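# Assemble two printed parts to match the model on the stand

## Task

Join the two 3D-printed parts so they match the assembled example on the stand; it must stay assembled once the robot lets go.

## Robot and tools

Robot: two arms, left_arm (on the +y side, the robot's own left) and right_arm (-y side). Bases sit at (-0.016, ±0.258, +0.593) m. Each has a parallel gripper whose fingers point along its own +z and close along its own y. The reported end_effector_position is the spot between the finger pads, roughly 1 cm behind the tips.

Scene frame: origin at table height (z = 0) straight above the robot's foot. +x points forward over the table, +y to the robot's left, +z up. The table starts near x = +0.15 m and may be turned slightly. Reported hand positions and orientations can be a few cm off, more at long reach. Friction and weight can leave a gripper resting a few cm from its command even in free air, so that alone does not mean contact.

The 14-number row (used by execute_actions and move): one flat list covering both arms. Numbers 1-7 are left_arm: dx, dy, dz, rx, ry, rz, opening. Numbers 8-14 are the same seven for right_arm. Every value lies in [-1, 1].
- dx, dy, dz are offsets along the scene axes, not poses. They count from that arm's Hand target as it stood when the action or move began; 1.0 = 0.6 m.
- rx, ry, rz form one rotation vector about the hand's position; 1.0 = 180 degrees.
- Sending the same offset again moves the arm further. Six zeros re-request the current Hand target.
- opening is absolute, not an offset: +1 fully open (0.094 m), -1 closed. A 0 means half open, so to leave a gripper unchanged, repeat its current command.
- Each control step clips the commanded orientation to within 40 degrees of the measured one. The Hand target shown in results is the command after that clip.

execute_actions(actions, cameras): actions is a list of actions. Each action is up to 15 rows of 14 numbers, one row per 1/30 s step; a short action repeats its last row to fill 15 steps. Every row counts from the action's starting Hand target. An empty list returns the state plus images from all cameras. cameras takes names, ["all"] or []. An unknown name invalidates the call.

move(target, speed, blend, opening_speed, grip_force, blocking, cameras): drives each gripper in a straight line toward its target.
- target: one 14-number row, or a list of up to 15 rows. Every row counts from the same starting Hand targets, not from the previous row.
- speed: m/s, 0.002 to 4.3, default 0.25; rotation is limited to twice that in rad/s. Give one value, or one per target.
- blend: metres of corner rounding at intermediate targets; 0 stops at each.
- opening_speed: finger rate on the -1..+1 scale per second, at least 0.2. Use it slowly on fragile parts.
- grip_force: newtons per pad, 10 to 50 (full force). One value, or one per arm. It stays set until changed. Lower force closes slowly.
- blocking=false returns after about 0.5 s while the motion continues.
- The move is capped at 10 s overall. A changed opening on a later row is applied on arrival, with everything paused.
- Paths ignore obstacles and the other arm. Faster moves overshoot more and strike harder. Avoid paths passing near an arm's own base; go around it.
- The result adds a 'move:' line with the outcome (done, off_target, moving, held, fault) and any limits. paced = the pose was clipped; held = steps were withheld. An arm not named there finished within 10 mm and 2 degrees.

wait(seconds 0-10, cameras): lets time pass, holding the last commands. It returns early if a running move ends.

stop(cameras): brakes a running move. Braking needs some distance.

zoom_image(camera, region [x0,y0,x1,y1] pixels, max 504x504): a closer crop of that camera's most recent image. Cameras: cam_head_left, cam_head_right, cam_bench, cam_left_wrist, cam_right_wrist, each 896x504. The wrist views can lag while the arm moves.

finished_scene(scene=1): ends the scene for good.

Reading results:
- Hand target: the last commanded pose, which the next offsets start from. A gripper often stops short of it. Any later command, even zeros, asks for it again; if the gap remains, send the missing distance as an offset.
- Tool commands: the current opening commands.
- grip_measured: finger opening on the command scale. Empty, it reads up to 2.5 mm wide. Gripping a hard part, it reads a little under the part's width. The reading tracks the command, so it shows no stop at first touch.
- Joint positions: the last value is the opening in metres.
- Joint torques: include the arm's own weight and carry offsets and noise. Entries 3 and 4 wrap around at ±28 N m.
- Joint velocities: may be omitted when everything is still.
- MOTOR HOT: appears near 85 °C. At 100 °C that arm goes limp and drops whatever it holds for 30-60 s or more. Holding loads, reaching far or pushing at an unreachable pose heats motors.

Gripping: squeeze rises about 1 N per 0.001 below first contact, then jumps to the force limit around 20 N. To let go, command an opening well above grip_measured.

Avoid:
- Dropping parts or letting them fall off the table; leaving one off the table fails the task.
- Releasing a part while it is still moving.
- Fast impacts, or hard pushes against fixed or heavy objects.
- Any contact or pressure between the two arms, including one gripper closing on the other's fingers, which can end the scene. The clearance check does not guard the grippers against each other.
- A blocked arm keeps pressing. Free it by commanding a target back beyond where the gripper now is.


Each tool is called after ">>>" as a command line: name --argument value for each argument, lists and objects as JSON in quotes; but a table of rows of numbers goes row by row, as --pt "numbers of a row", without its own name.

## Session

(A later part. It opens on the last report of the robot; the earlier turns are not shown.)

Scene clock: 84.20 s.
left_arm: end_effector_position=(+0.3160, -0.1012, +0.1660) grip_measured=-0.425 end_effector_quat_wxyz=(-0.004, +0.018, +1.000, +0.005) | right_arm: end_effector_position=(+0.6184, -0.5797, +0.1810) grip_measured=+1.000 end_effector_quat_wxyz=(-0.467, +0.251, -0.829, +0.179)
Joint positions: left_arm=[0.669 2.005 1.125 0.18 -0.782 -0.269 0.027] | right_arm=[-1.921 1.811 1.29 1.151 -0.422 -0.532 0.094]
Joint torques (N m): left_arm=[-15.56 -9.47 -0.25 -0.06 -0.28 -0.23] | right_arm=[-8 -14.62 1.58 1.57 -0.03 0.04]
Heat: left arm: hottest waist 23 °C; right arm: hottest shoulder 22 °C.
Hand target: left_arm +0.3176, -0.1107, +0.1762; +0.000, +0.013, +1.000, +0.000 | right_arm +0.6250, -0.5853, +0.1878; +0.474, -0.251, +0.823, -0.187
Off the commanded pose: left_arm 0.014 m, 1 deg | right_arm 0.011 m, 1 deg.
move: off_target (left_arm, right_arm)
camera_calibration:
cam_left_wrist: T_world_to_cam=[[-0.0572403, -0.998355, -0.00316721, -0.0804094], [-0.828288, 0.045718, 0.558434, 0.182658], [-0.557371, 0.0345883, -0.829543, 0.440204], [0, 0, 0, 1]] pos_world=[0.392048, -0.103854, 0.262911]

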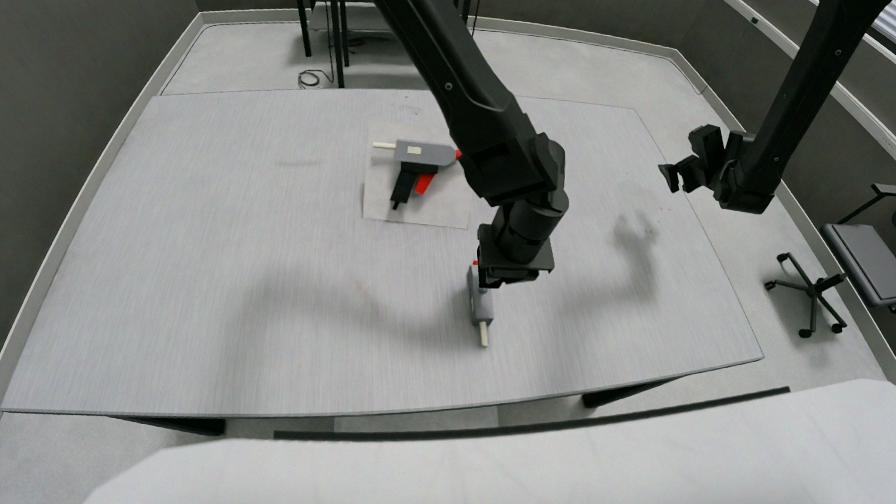

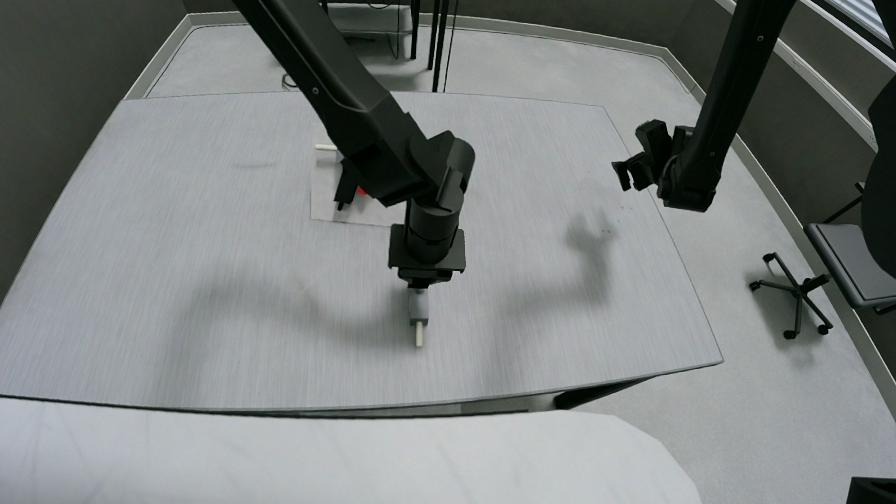

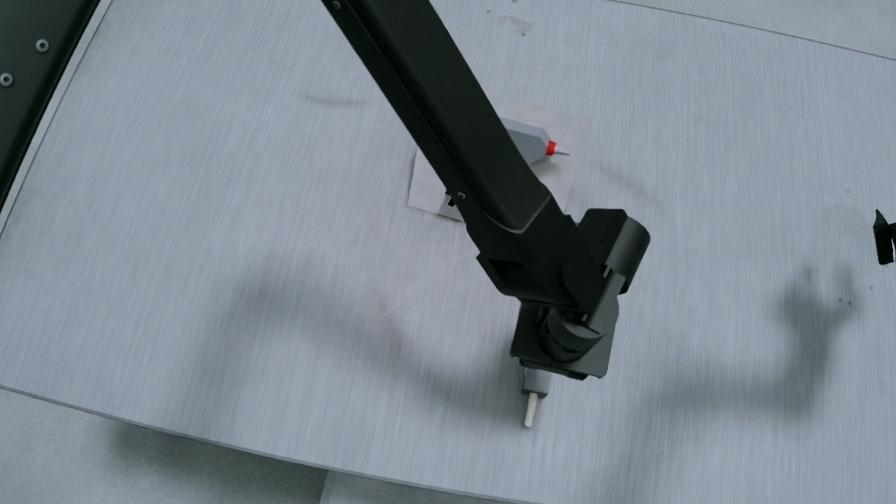

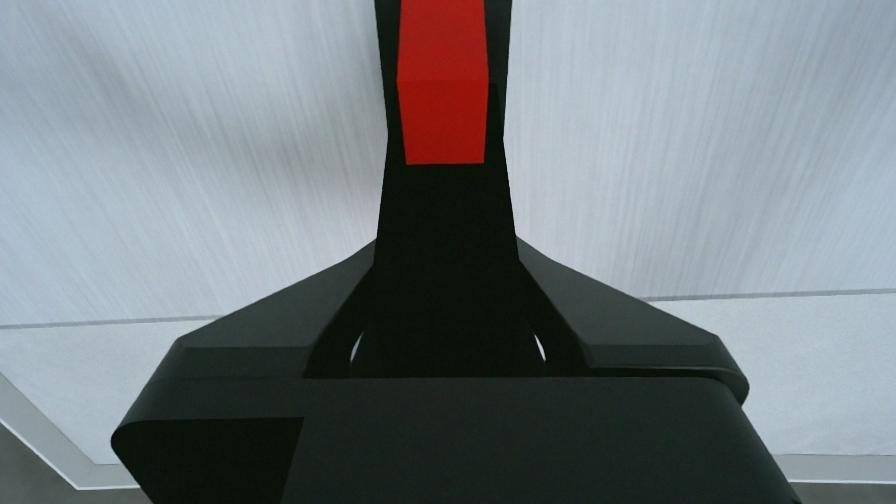

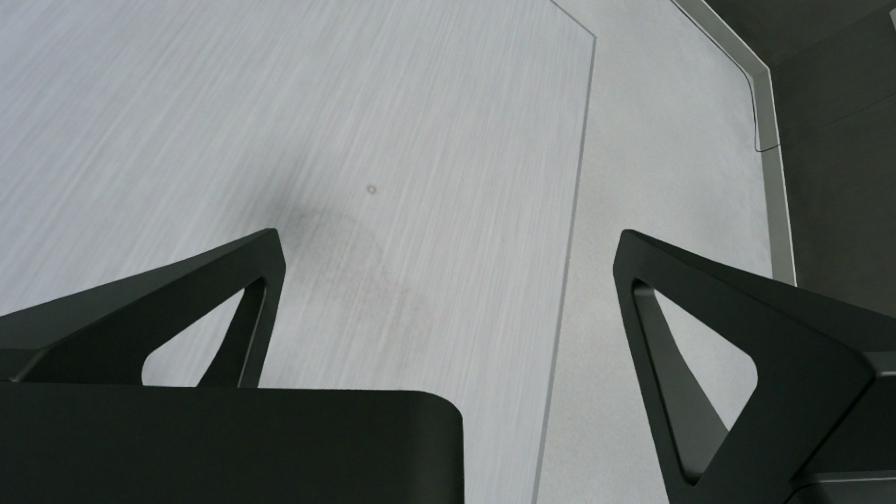

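>>> move --target '[-0.012, -0.008, -0.068, 0, 0, 0, -0.6, 0,0,0,0,0,0,1]' --speed 0.12 --cameras '["cam_head_left", "cam_head_right", "cam_bench"]'

>>> zoom_image --camera "cam_head_left" --region '[430, 240, 530, 360]'

>>> zoom_image --camera "cam_head_right" --region '[370, 240, 470, 360]'

>>> zoom_image --camera "cam_bench" --region '[490, 300, 610, 440]'

Scene clock: 90.33 s.
left_arm: end_effector_position=(+0.2968, -0.1091, +0.1282) grip_measured=-0.425 end_effector_quat_wxyz=(-0.015, +0.015, +1.000, +0.007) | right_arm: end_effector_position=(+0.6184, -0.5797, +0.1810) grip_measured=+1.000 end_effector_quat_wxyz=(-0.467, +0.251, -0.829, +0.179)
Joint positions: left_arm=[0.7 2.106 1.194 0.2 -0.757 -0.269 0.027] | right_arm=[-1.921 1.811 1.29 1.151 -0.422 -0.532 0.094]
Joint torques (N m): left_arm=[-14.56 -10.23 -0.5 1.11 0.01 0] | right_arm=[-7.94 -14.62 1.61 1.55 -0.03 0.03]
Heat: left arm: hottest waist 23 °C; right arm: hottest shoulder 22 °C.
Hand target: left_arm +0.3104, -0.1155, +0.1354; +0.000, +0.013, +1.000, +0.000 | right_arm +0.6250, -0.5853, +0.1878; +0.474, -0.251, +0.823, -0.187
Off the commanded pose: left_arm 0.017 m, 2 deg | right_arm 0.011 m, 1 deg.
move: off_target (left_arm, right_arm)
Images, in order (width x height): cam_head_left 896x504, cam_head_right 896x504, cam_bench 896x504.

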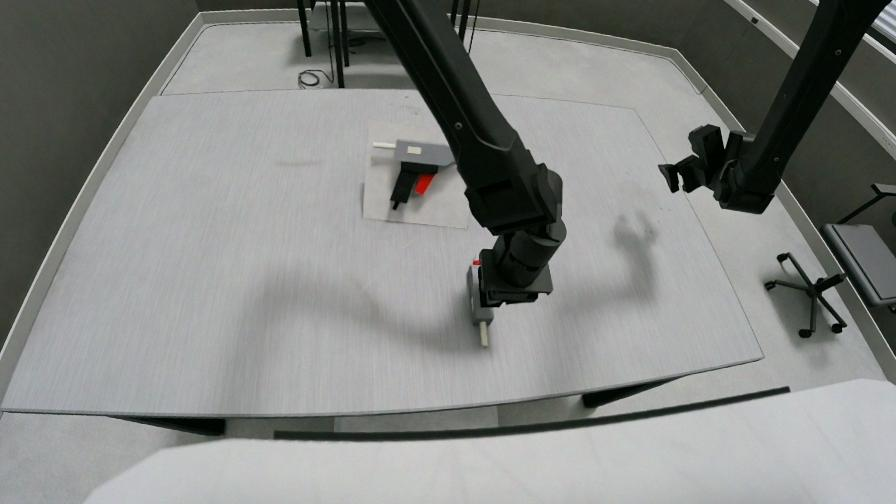

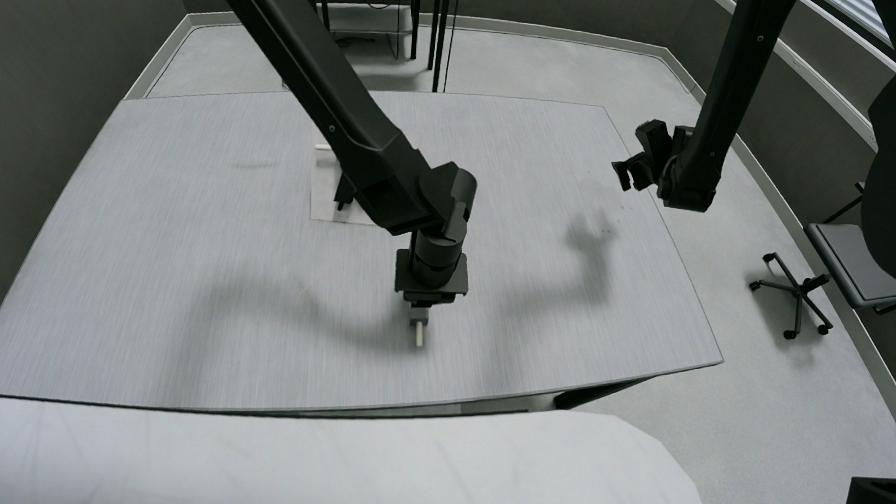

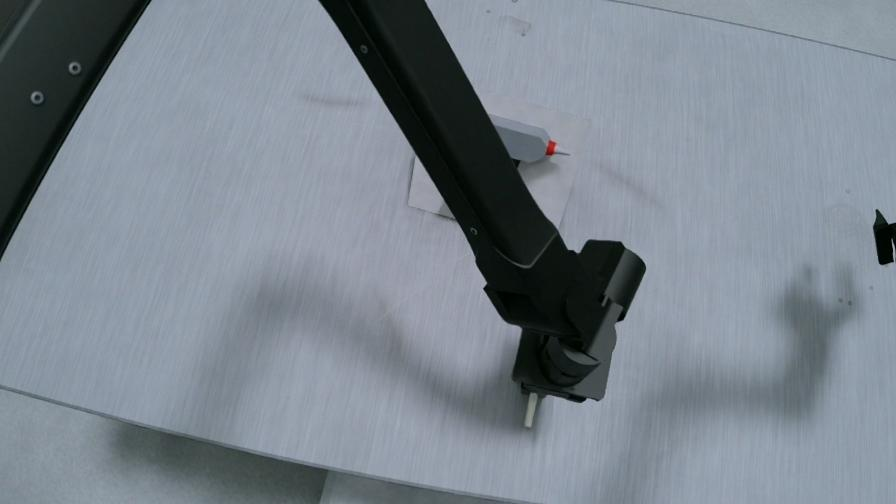

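Scaled by 4.200 from the camera's 896x504 image, which has a finer 1280x720 frame.

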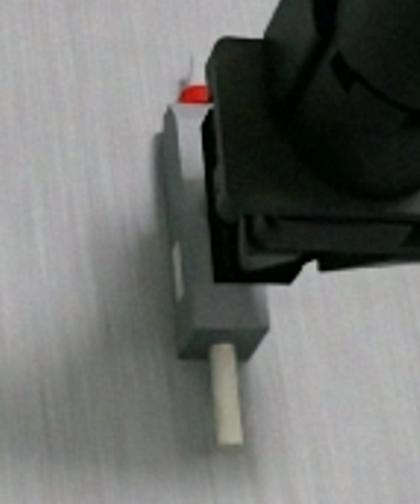

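Scaled by 4.200 from the camera's 896x504 image, which has a finer 1280x720 frame.

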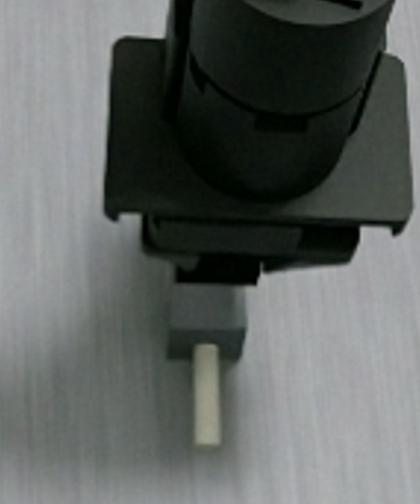

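Scaled by 3.600 from the camera's 896x504 image, which has a finer 1280x720 frame.

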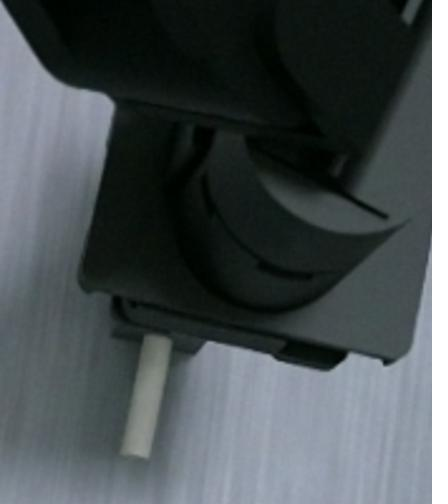

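>>> zoom_image --camera "cam_head_left" --region '[460, 290, 510, 350]'

>>> zoom_image --camera "cam_head_right" --region '[395, 290, 445, 350]'

Scaled by 8.400 from the camera's 896x504 image, which has a finer 1280x720 frame.

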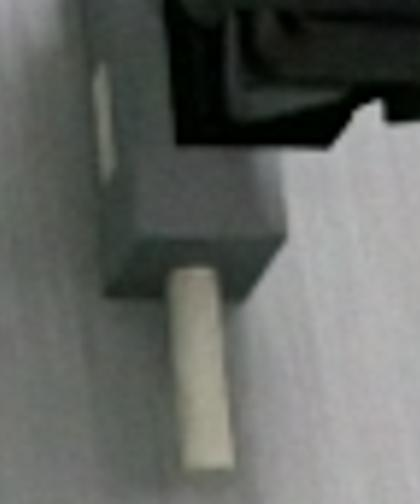

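Scaled by 8.400 from the camera's 896x504 image, which has a finer 1280x720 frame.

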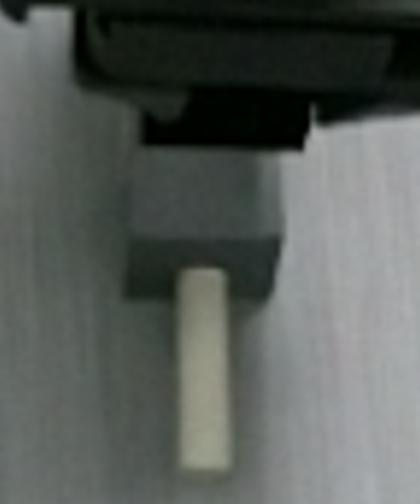

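>>> move --target '[0.005, 0.005, -0.008, 0, 0, 0, -0.6, 0,0,0,0,0,0,1]' --speed 0.08 --cameras '["cam_head_left", "cam_head_right"]'

>>> zoom_image --camera "cam_head_left" --region '[450, 250, 510, 330]'

>>> zoom_image --camera "cam_head_right" --region '[390, 260, 450, 340]'

Scene clock: 97.30 s.
left_arm: end_effector_position=(+0.3008, -0.1095, +0.1258) grip_measured=-0.425 end_effector_quat_wxyz=(-0.014, +0.015, +1.000, +0.005) | right_arm: end_effector_position=(+0.6184, -0.5797, +0.1810) grip_measured=+1.000 end_effector_quat_wxyz=(-0.467, +0.251, -0.829, +0.179)
Joint positions: left_arm=[0.704 2.106 1.201 0.2 -0.75 -0.261 0.027] | right_arm=[-1.921 1.811 1.29 1.151 -0.422 -0.532 0.094]
Joint torques (N m): left_arm=[-13.92 -10.11 -0.59 1.42 0 0.03] | right_arm=[-7.94 -14.62 1.61 1.55 -0.03 0.04]
Heat: left arm: hottest waist 24 °C; right arm: hottest shoulder 22 °C.
Hand target: left_arm +0.3134, -0.1125, +0.1306; +0.000, +0.013, +1.000, +0.000 | right_arm +0.6250, -0.5853, +0.1878; +0.474, -0.251, +0.823, -0.187
Off the commanded pose: left_arm 0.014 m, 2 deg | right_arm 0.011 m, 1 deg.
move: off_target (left_arm, right_arm)
Images, in order (width x height): cam_head_left 896x504, cam_head_right 896x504.

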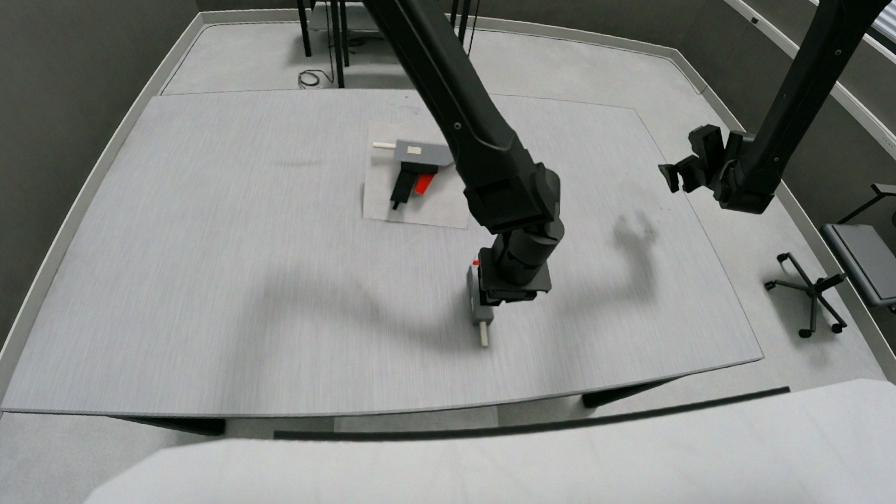

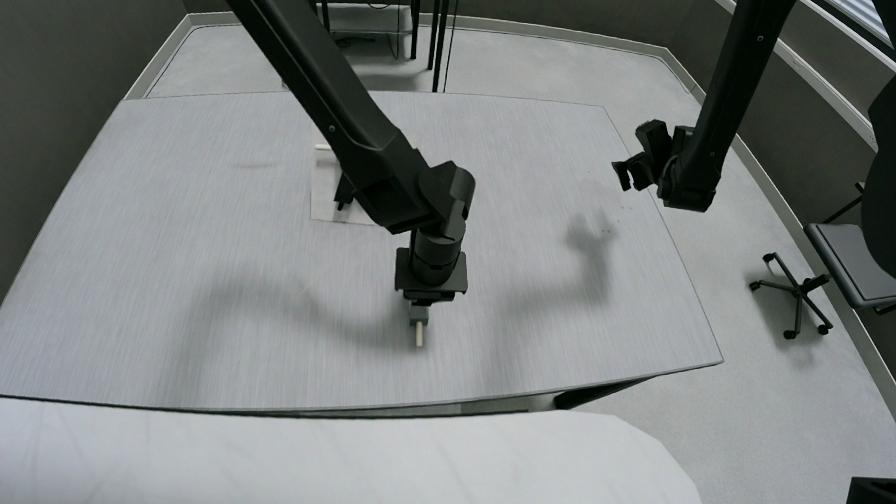

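Scaled by 6.300 from the camera's 896x504 image, which has a finer 1280x720 frame.

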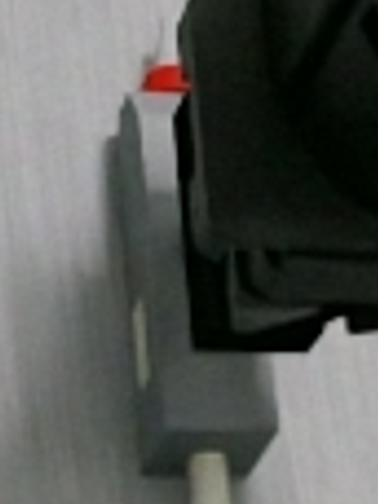

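Scaled by 6.300 from the camera's 896x504 image, which has a finer 1280x720 frame.

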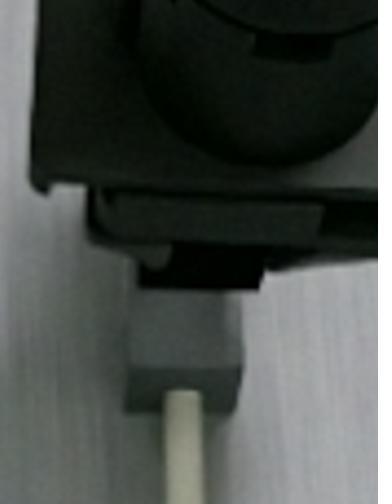

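>>> move --target '[-0.001, 0.007, -0.012, 0, 0, 0, -0.6, 0,0,0,0,0,0,1]' --speed 0.06 --cameras '["cam_head_left", "cam_head_right"]'

>>> zoom_image --camera "cam_head_left" --region '[450, 250, 510, 330]'

>>> zoom_image --camera "cam_head_right" --region '[390, 260, 450, 340]'

Scene clock: 99.50 s.
left_arm: end_effector_position=(+0.3044, -0.1037, +0.1199) grip_measured=-0.425 end_effector_quat_wxyz=(-0.011, +0.012, +1.000, +0.005) | right_arm: end_effector_position=(+0.6184, -0.5797, +0.1810) grip_measured=+1.000 end_effector_quat_wxyz=(-0.467, +0.251, -0.829, +0.179)
Joint positions: left_arm=[0.72 2.106 1.201 0.215 -0.739 -0.25 0.027] | right_arm=[-1.921 1.811 1.29 1.151 -0.422 -0.532 0.094]
Joint torques (N m): left_arm=[-13.8 -9.58 -0.44 1.21 0 0] | right_arm=[-8 -14.62 1.61 1.57 -0.02 0.03]
Heat: left arm: hottest waist 24 °C; right arm: hottest shoulder 22 °C.
Hand target: left_arm +0.3128, -0.1083, +0.1234; +0.000, +0.013, +1.000, +0.000 | right_arm +0.6250, -0.5853, +0.1878; +0.474, -0.251, +0.823, -0.187
Off the commanded pose: left_arm 0.010 m, 1 deg | right_arm 0.011 m, 1 deg.
move: off_target (right_arm)
Images, in order (width x height): cam_head_left 896x504, cam_head_right 896x504.

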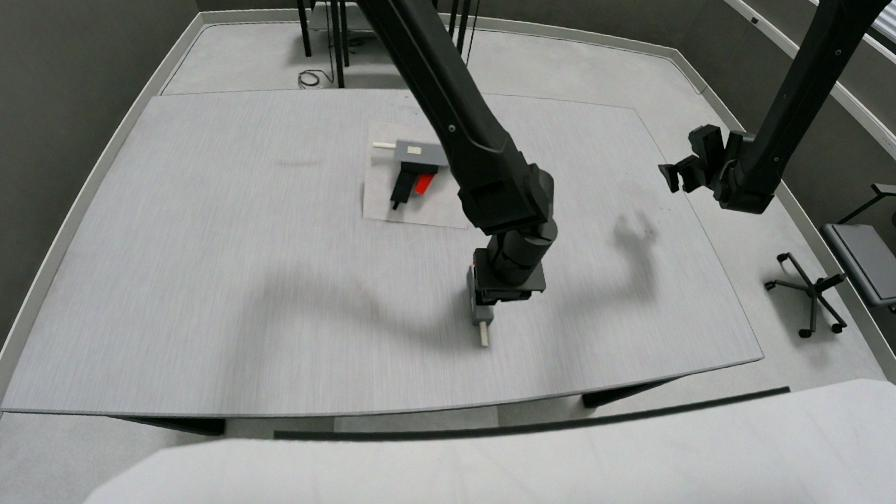

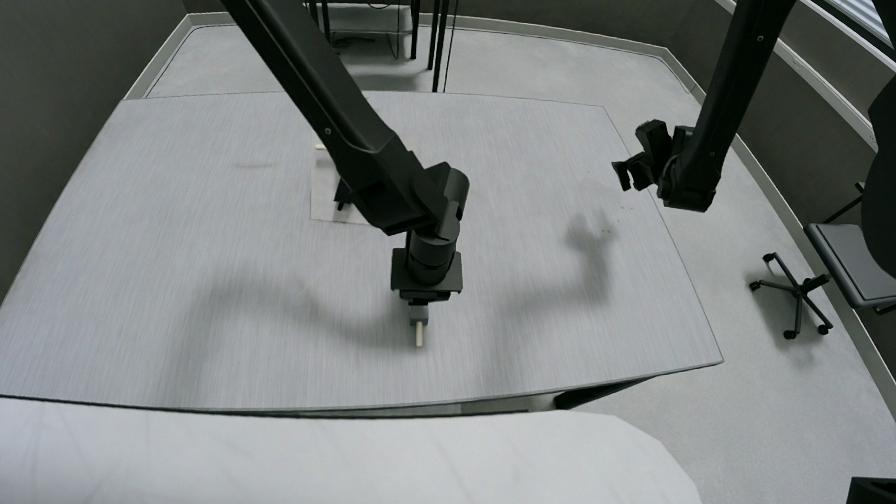

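Scaled by 6.300 from the camera's 896x504 image, which has a finer 1280x720 frame.

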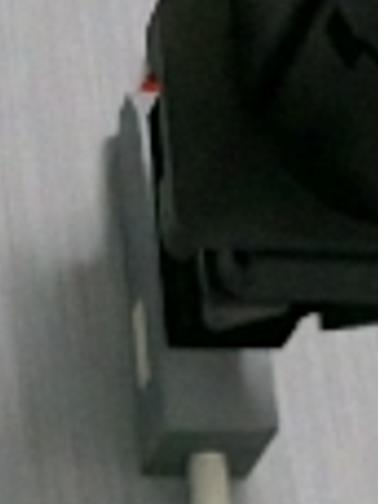

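Scaled by 6.300 from the camera's 896x504 image, which has a finer 1280x720 frame.

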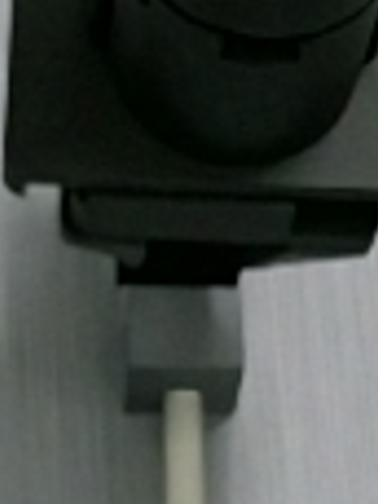

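>>> move --target '[-0.005, -0.005, -0.012, 0, 0, 0, -0.6, 0,0,0,0,0,0,1]' --speed 0.06 --cameras '["cam_head_left", "cam_head_right"]'

>>> zoom_image --camera "cam_head_left" --region '[450, 250, 510, 330]'

>>> zoom_image --camera "cam_head_right" --region '[390, 260, 450, 340]'

Scene clock: 101.50 s.
left_arm: end_effector_position=(+0.3010, -0.1083, +0.1131) grip_measured=-0.425 end_effector_quat_wxyz=(-0.011, +0.013, +1.000, +0.004) | right_arm: end_effector_position=(+0.6184, -0.5797, +0.1810) grip_measured=+1.000 end_effector_quat_wxyz=(-0.467, +0.251, -0.829, +0.179)
Joint positions: left_arm=[0.721 2.129 1.22 0.222 -0.736 -0.247 0.027] | right_arm=[-1.921 1.811 1.29 1.151 -0.422 -0.532 0.094]
Joint torques (N m): left_arm=[-14.04 -9.52 -0.55 1.25 0.01 0.01] | right_arm=[-8 -14.51 1.62 1.58 -0.03 0.04]
Heat: left arm: hottest waist 24 °C; right arm: hottest shoulder 22 °C.
Hand target: left_arm +0.3098, -0.1113, +0.1162; +0.000, +0.013, +1.000, +0.000 | right_arm +0.6250, -0.5853, +0.1878; +0.474, -0.251, +0.823, -0.187
Off the commanded pose: left_arm 0.010 m, 1 deg | right_arm 0.011 m, 1 deg.
move: off_target (right_arm)
Images, in order (width x height): cam_head_left 896x504, cam_head_right 896x504.

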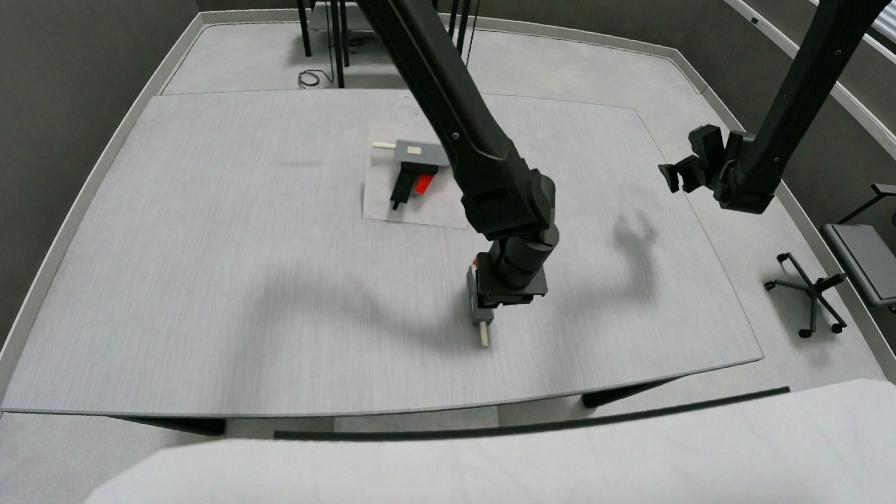

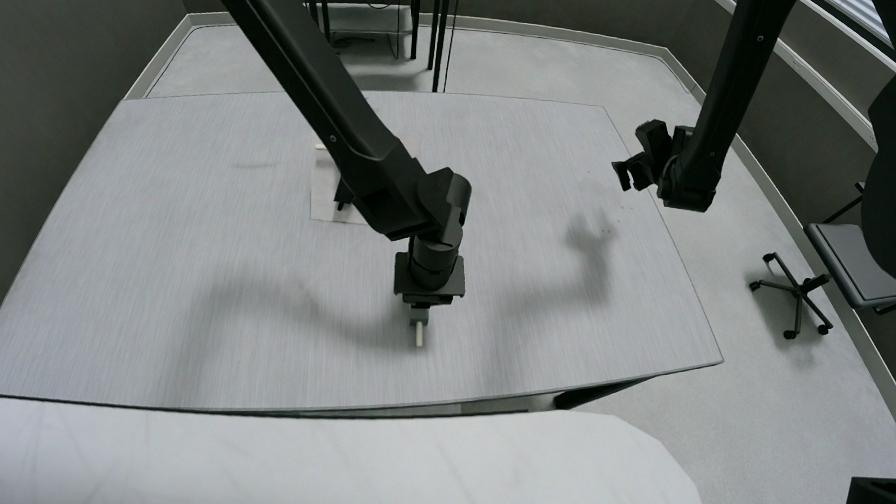

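Scaled by 6.300 from the camera's 896x504 image, which has a finer 1280x720 frame.

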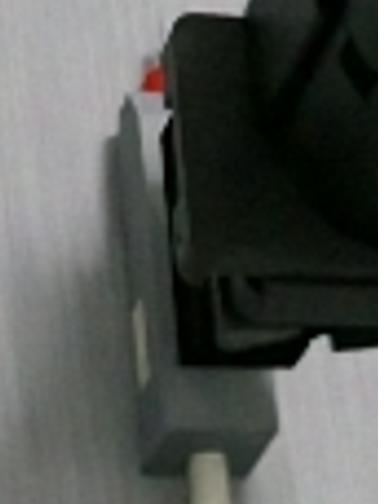

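Scaled by 6.300 from the camera's 896x504 image, which has a finer 1280x720 frame.

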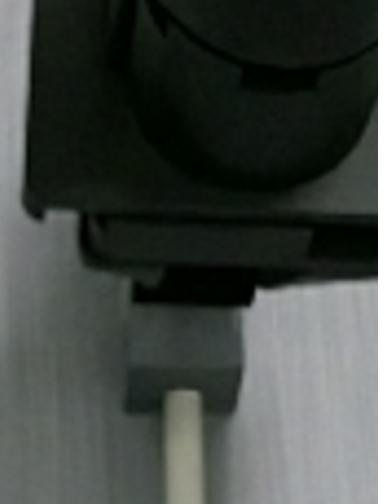

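>>> move --target '[-0.001, 0.004, -0.01, 0, 0, 0, -0.6, 0,0,0,0,0,0,1]' --speed 0.05 --cameras '["cam_head_left", "cam_head_right"]'

>>> zoom_image --camera "cam_head_left" --region '[450, 250, 510, 330]'

>>> zoom_image --camera "cam_head_right" --region '[390, 260, 450, 340]'

Scene clock: 103.40 s.
left_arm: end_effector_position=(+0.3026, -0.1055, +0.1072) grip_measured=-0.425 end_effector_quat_wxyz=(-0.010, +0.011, +1.000, +0.004) | right_arm: end_effector_position=(+0.6184, -0.5797, +0.1810) grip_measured=+1.000 end_effector_quat_wxyz=(-0.467, +0.251, -0.829, +0.179)
Joint positions: left_arm=[0.732 2.135 1.226 0.231 -0.728 -0.24 0.027] | right_arm=[-1.921 1.811 1.29 1.151 -0.422 -0.532 0.094]
Joint torques (N m): left_arm=[-13.92 -9.93 -0.7 1.24 0.01 0.02] | right_arm=[-7.94 -14.56 1.62 1.57 -0.02 0.04]
Heat: left arm: hottest waist 24 °C; right arm: hottest shoulder 22 °C.
Hand target: left_arm +0.3092, -0.1089, +0.1102; +0.000, +0.013, +1.000, +0.000 | right_arm +0.6250, -0.5853, +0.1878; +0.474, -0.251, +0.823, -0.187
Off the commanded pose: left_arm 0.008 m, 1 deg | right_arm 0.011 m, 1 deg.
move: off_target (right_arm)
Images, in order (width x height): cam_head_left 896x504, cam_head_right 896x504.

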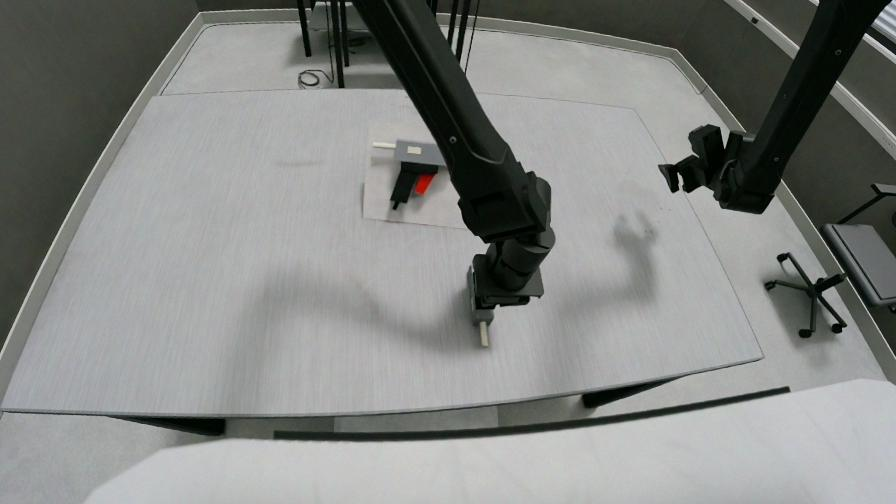

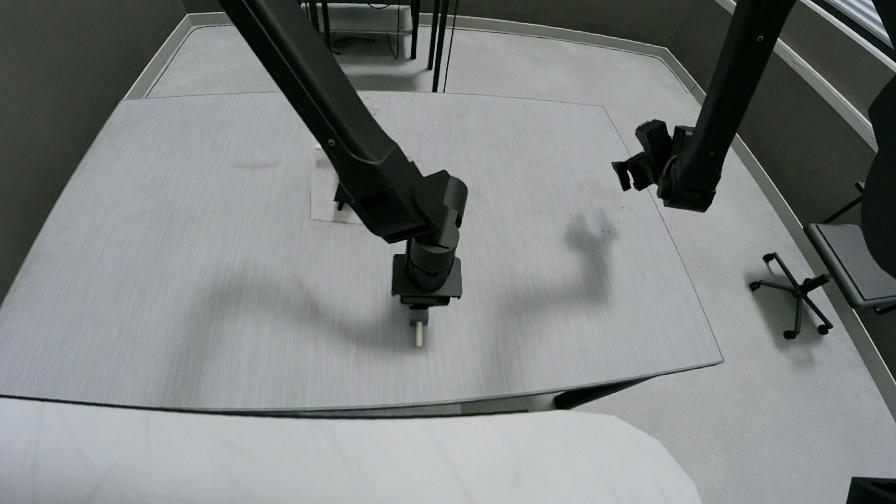

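Scaled by 6.300 from the camera's 896x504 image, which has a finer 1280x720 frame.

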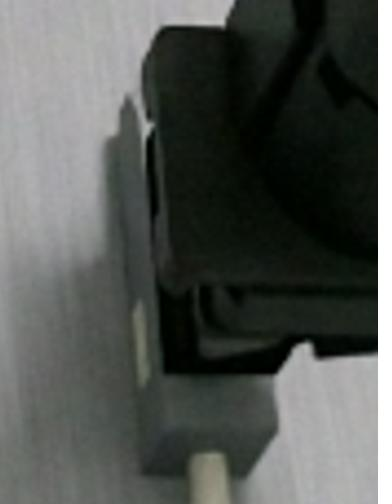

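Scaled by 6.300 from the camera's 896x504 image, which has a finer 1280x720 frame.

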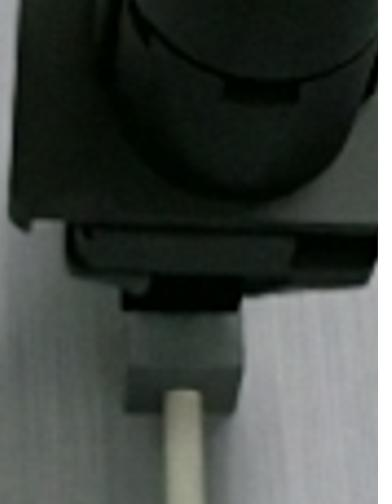

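>>> move --target '[-0.003, -0.002, -0.008, 0, 0, 0, -0.6, 0,0,0,0,0,0,1]' --speed 0.05 --cameras '["cam_head_left", "cam_head_right"]'

>>> zoom_image --camera "cam_head_left" --region '[450, 250, 510, 330]'

>>> zoom_image --camera "cam_head_right" --region '[390, 260, 450, 340]'

Scene clock: 105.40 s.
left_arm: end_effector_position=(+0.2997, -0.1077, +0.1030) grip_measured=-0.425 end_effector_quat_wxyz=(-0.011, +0.012, +1.000, +0.003) | right_arm: end_effector_position=(+0.6184, -0.5797, +0.1810) grip_measured=+1.000 end_effector_quat_wxyz=(-0.467, +0.251, -0.829, +0.179)
Joint positions: left_arm=[0.734 2.149 1.235 0.235 -0.725 -0.237 0.027] | right_arm=[-1.921 1.811 1.29 1.151 -0.422 -0.532 0.094]
Joint torques (N m): left_arm=[-14.15 -9.93 -0.68 1.28 0.01 0.01] | right_arm=[-7.94 -14.56 1.61 1.55 -0.03 0.04]
Heat: left arm: hottest waist 24 °C; right arm: hottest shoulder 22 °C.
Hand target: left_arm +0.3074, -0.1101, +0.1054; +0.000, +0.013, +1.000, +0.000 | right_arm +0.6250, -0.5853, +0.1878; +0.474, -0.251, +0.823, -0.187
Off the commanded pose: left_arm 0.008 m, 1 deg | right_arm 0.011 m, 1 deg.
move: off_target (right_arm)
Images, in order (width x height): cam_head_left 896x504, cam_head_right 896x504.

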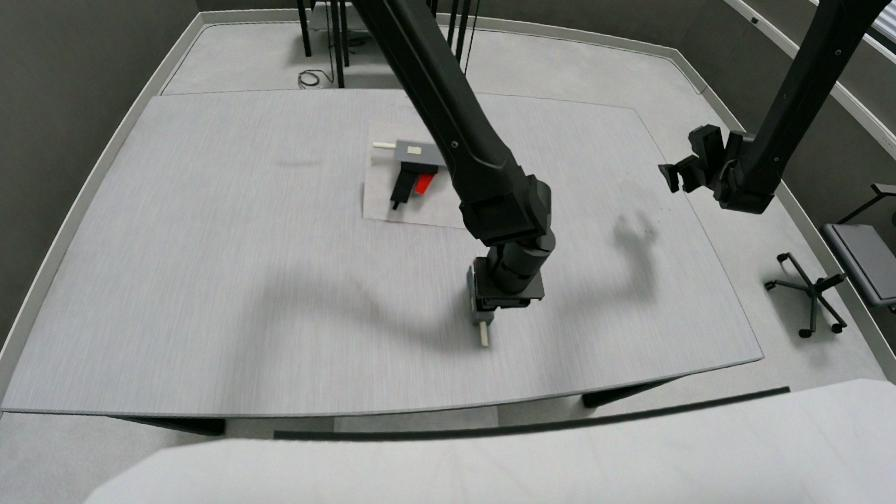

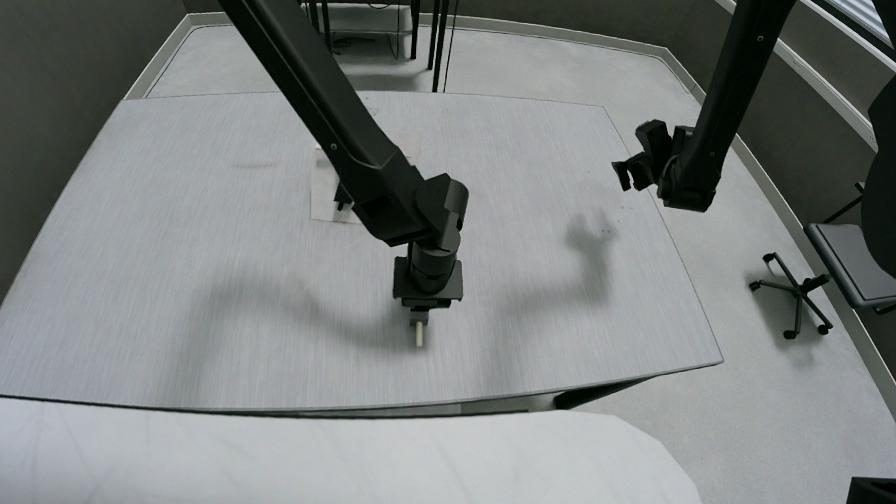

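Scaled by 6.300 from the camera's 896x504 image, which has a finer 1280x720 frame.

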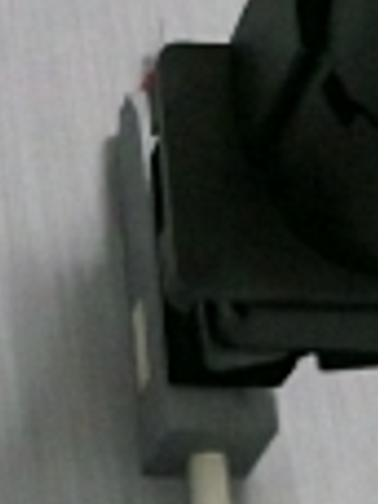

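Scaled by 6.300 from the camera's 896x504 image, which has a finer 1280x720 frame.

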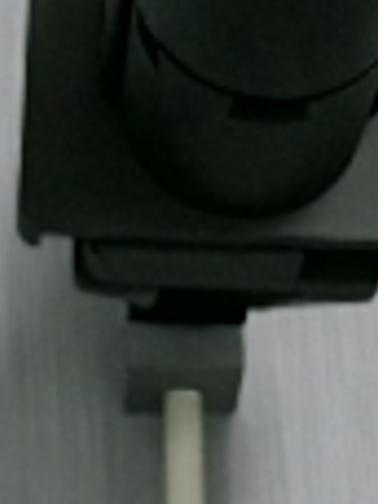

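>>> move --target '[0, 0.001, -0.012, 0, 0, 0, -0.6, 0,0,0,0,0,0,1]' --speed 0.04 --cameras '["cam_head_left", "cam_head_right", "cam_left_wrist"]'

>>> zoom_image --camera "cam_head_left" --region '[450, 250, 510, 330]'

>>> zoom_image --camera "cam_head_right" --region '[390, 260, 450, 340]'

Scene clock: 107.30 s.
left_arm: end_effector_position=(+0.3035, -0.1075, +0.0963) grip_measured=-0.425 end_effector_quat_wxyz=(-0.008, +0.010, +1.000, +0.002) | right_arm: end_effector_position=(+0.6184, -0.5797, +0.1810) grip_measured=+1.000 end_effector_quat_wxyz=(-0.467, +0.251, -0.829, +0.179)
Joint positions: left_arm=[0.743 2.158 1.25 0.242 -0.717 -0.227 0.027] | right_arm=[-1.921 1.811 1.29 1.151 -0.422 -0.532 0.094]
Joint torques (N m): left_arm=[-14.04 -9.29 -0.75 1.25 -0.03 0.01] | right_arm=[-8 -14.56 1.61 1.55 -0.03 0.04]
Heat: left arm: hottest waist 24 °C; right arm: hottest shoulder 22 °C.
Hand target: left_arm +0.3074, -0.1095, +0.0982; +0.000, +0.013, +1.000, +0.000 | right_arm +0.6250, -0.5853, +0.1878; +0.474, -0.251, +0.823, -0.187
Off the commanded pose: left_arm 0.005 m, 1 deg | right_arm 0.011 m, 1 deg.
move: off_target (right_arm)
camera_calibration:
cam_left_wrist: T_world_to_cam=[[-0.0415531, -0.999134, 0.00219562, -0.0930002], [-0.82409, 0.0355156, 0.565344, 0.20845], [-0.564932, 0.0216824, -0.824853, 0.376132], [0, 0, 0, 1]] pos_world=[0.380407, -0.108478, 0.192611]
Images, in order (width x height): cam_head_left 896x504, cam_head_right 896x504, cam_left_wrist 896x504.

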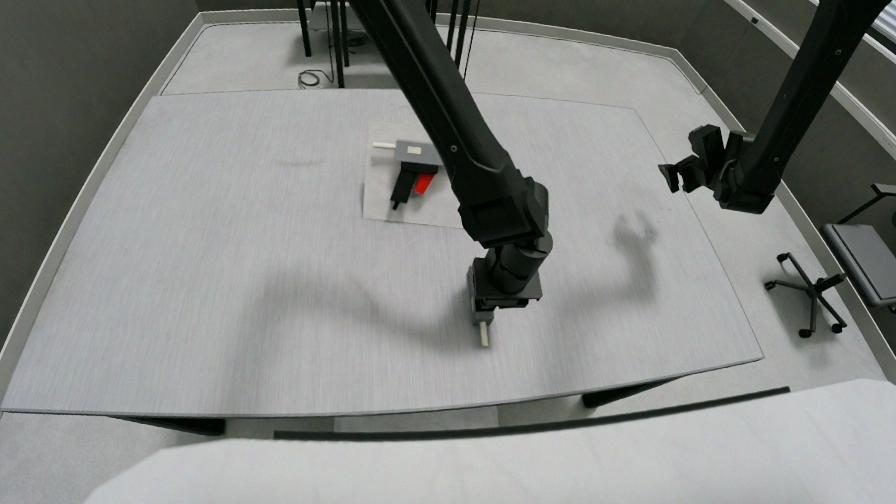

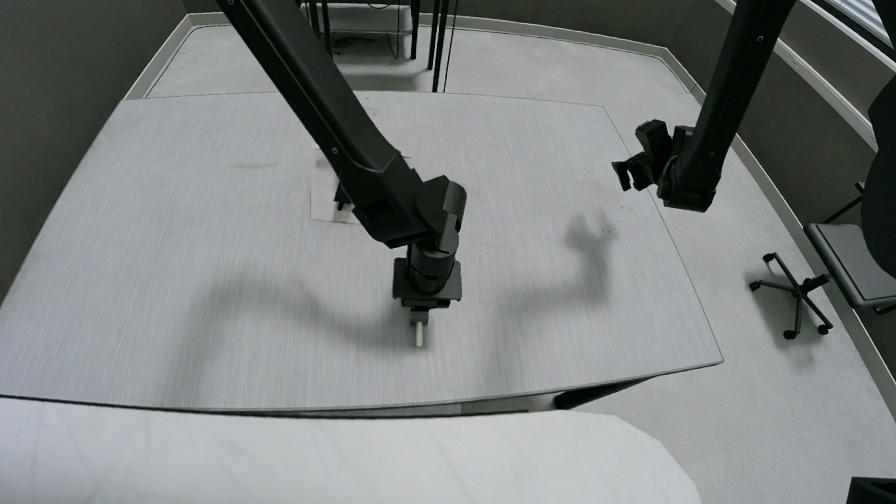

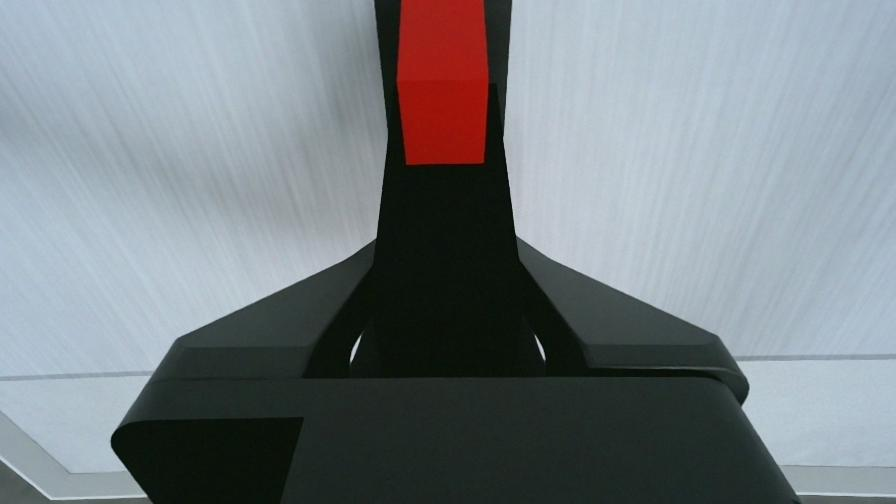

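Scaled by 6.300 from the camera's 896x504 image, which has a finer 1280x720 frame.

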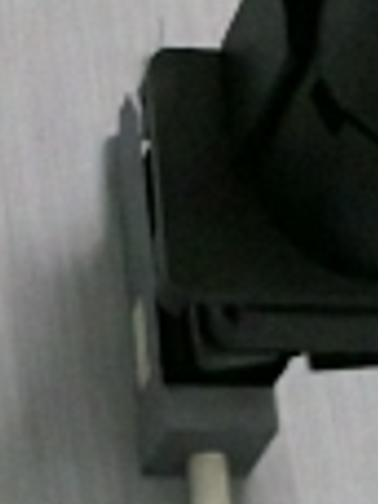

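Scaled by 6.300 from the camera's 896x504 image, which has a finer 1280x720 frame.

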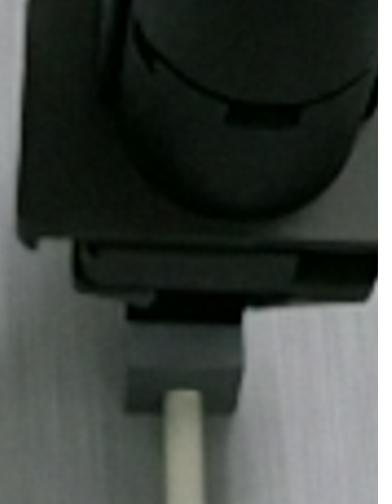

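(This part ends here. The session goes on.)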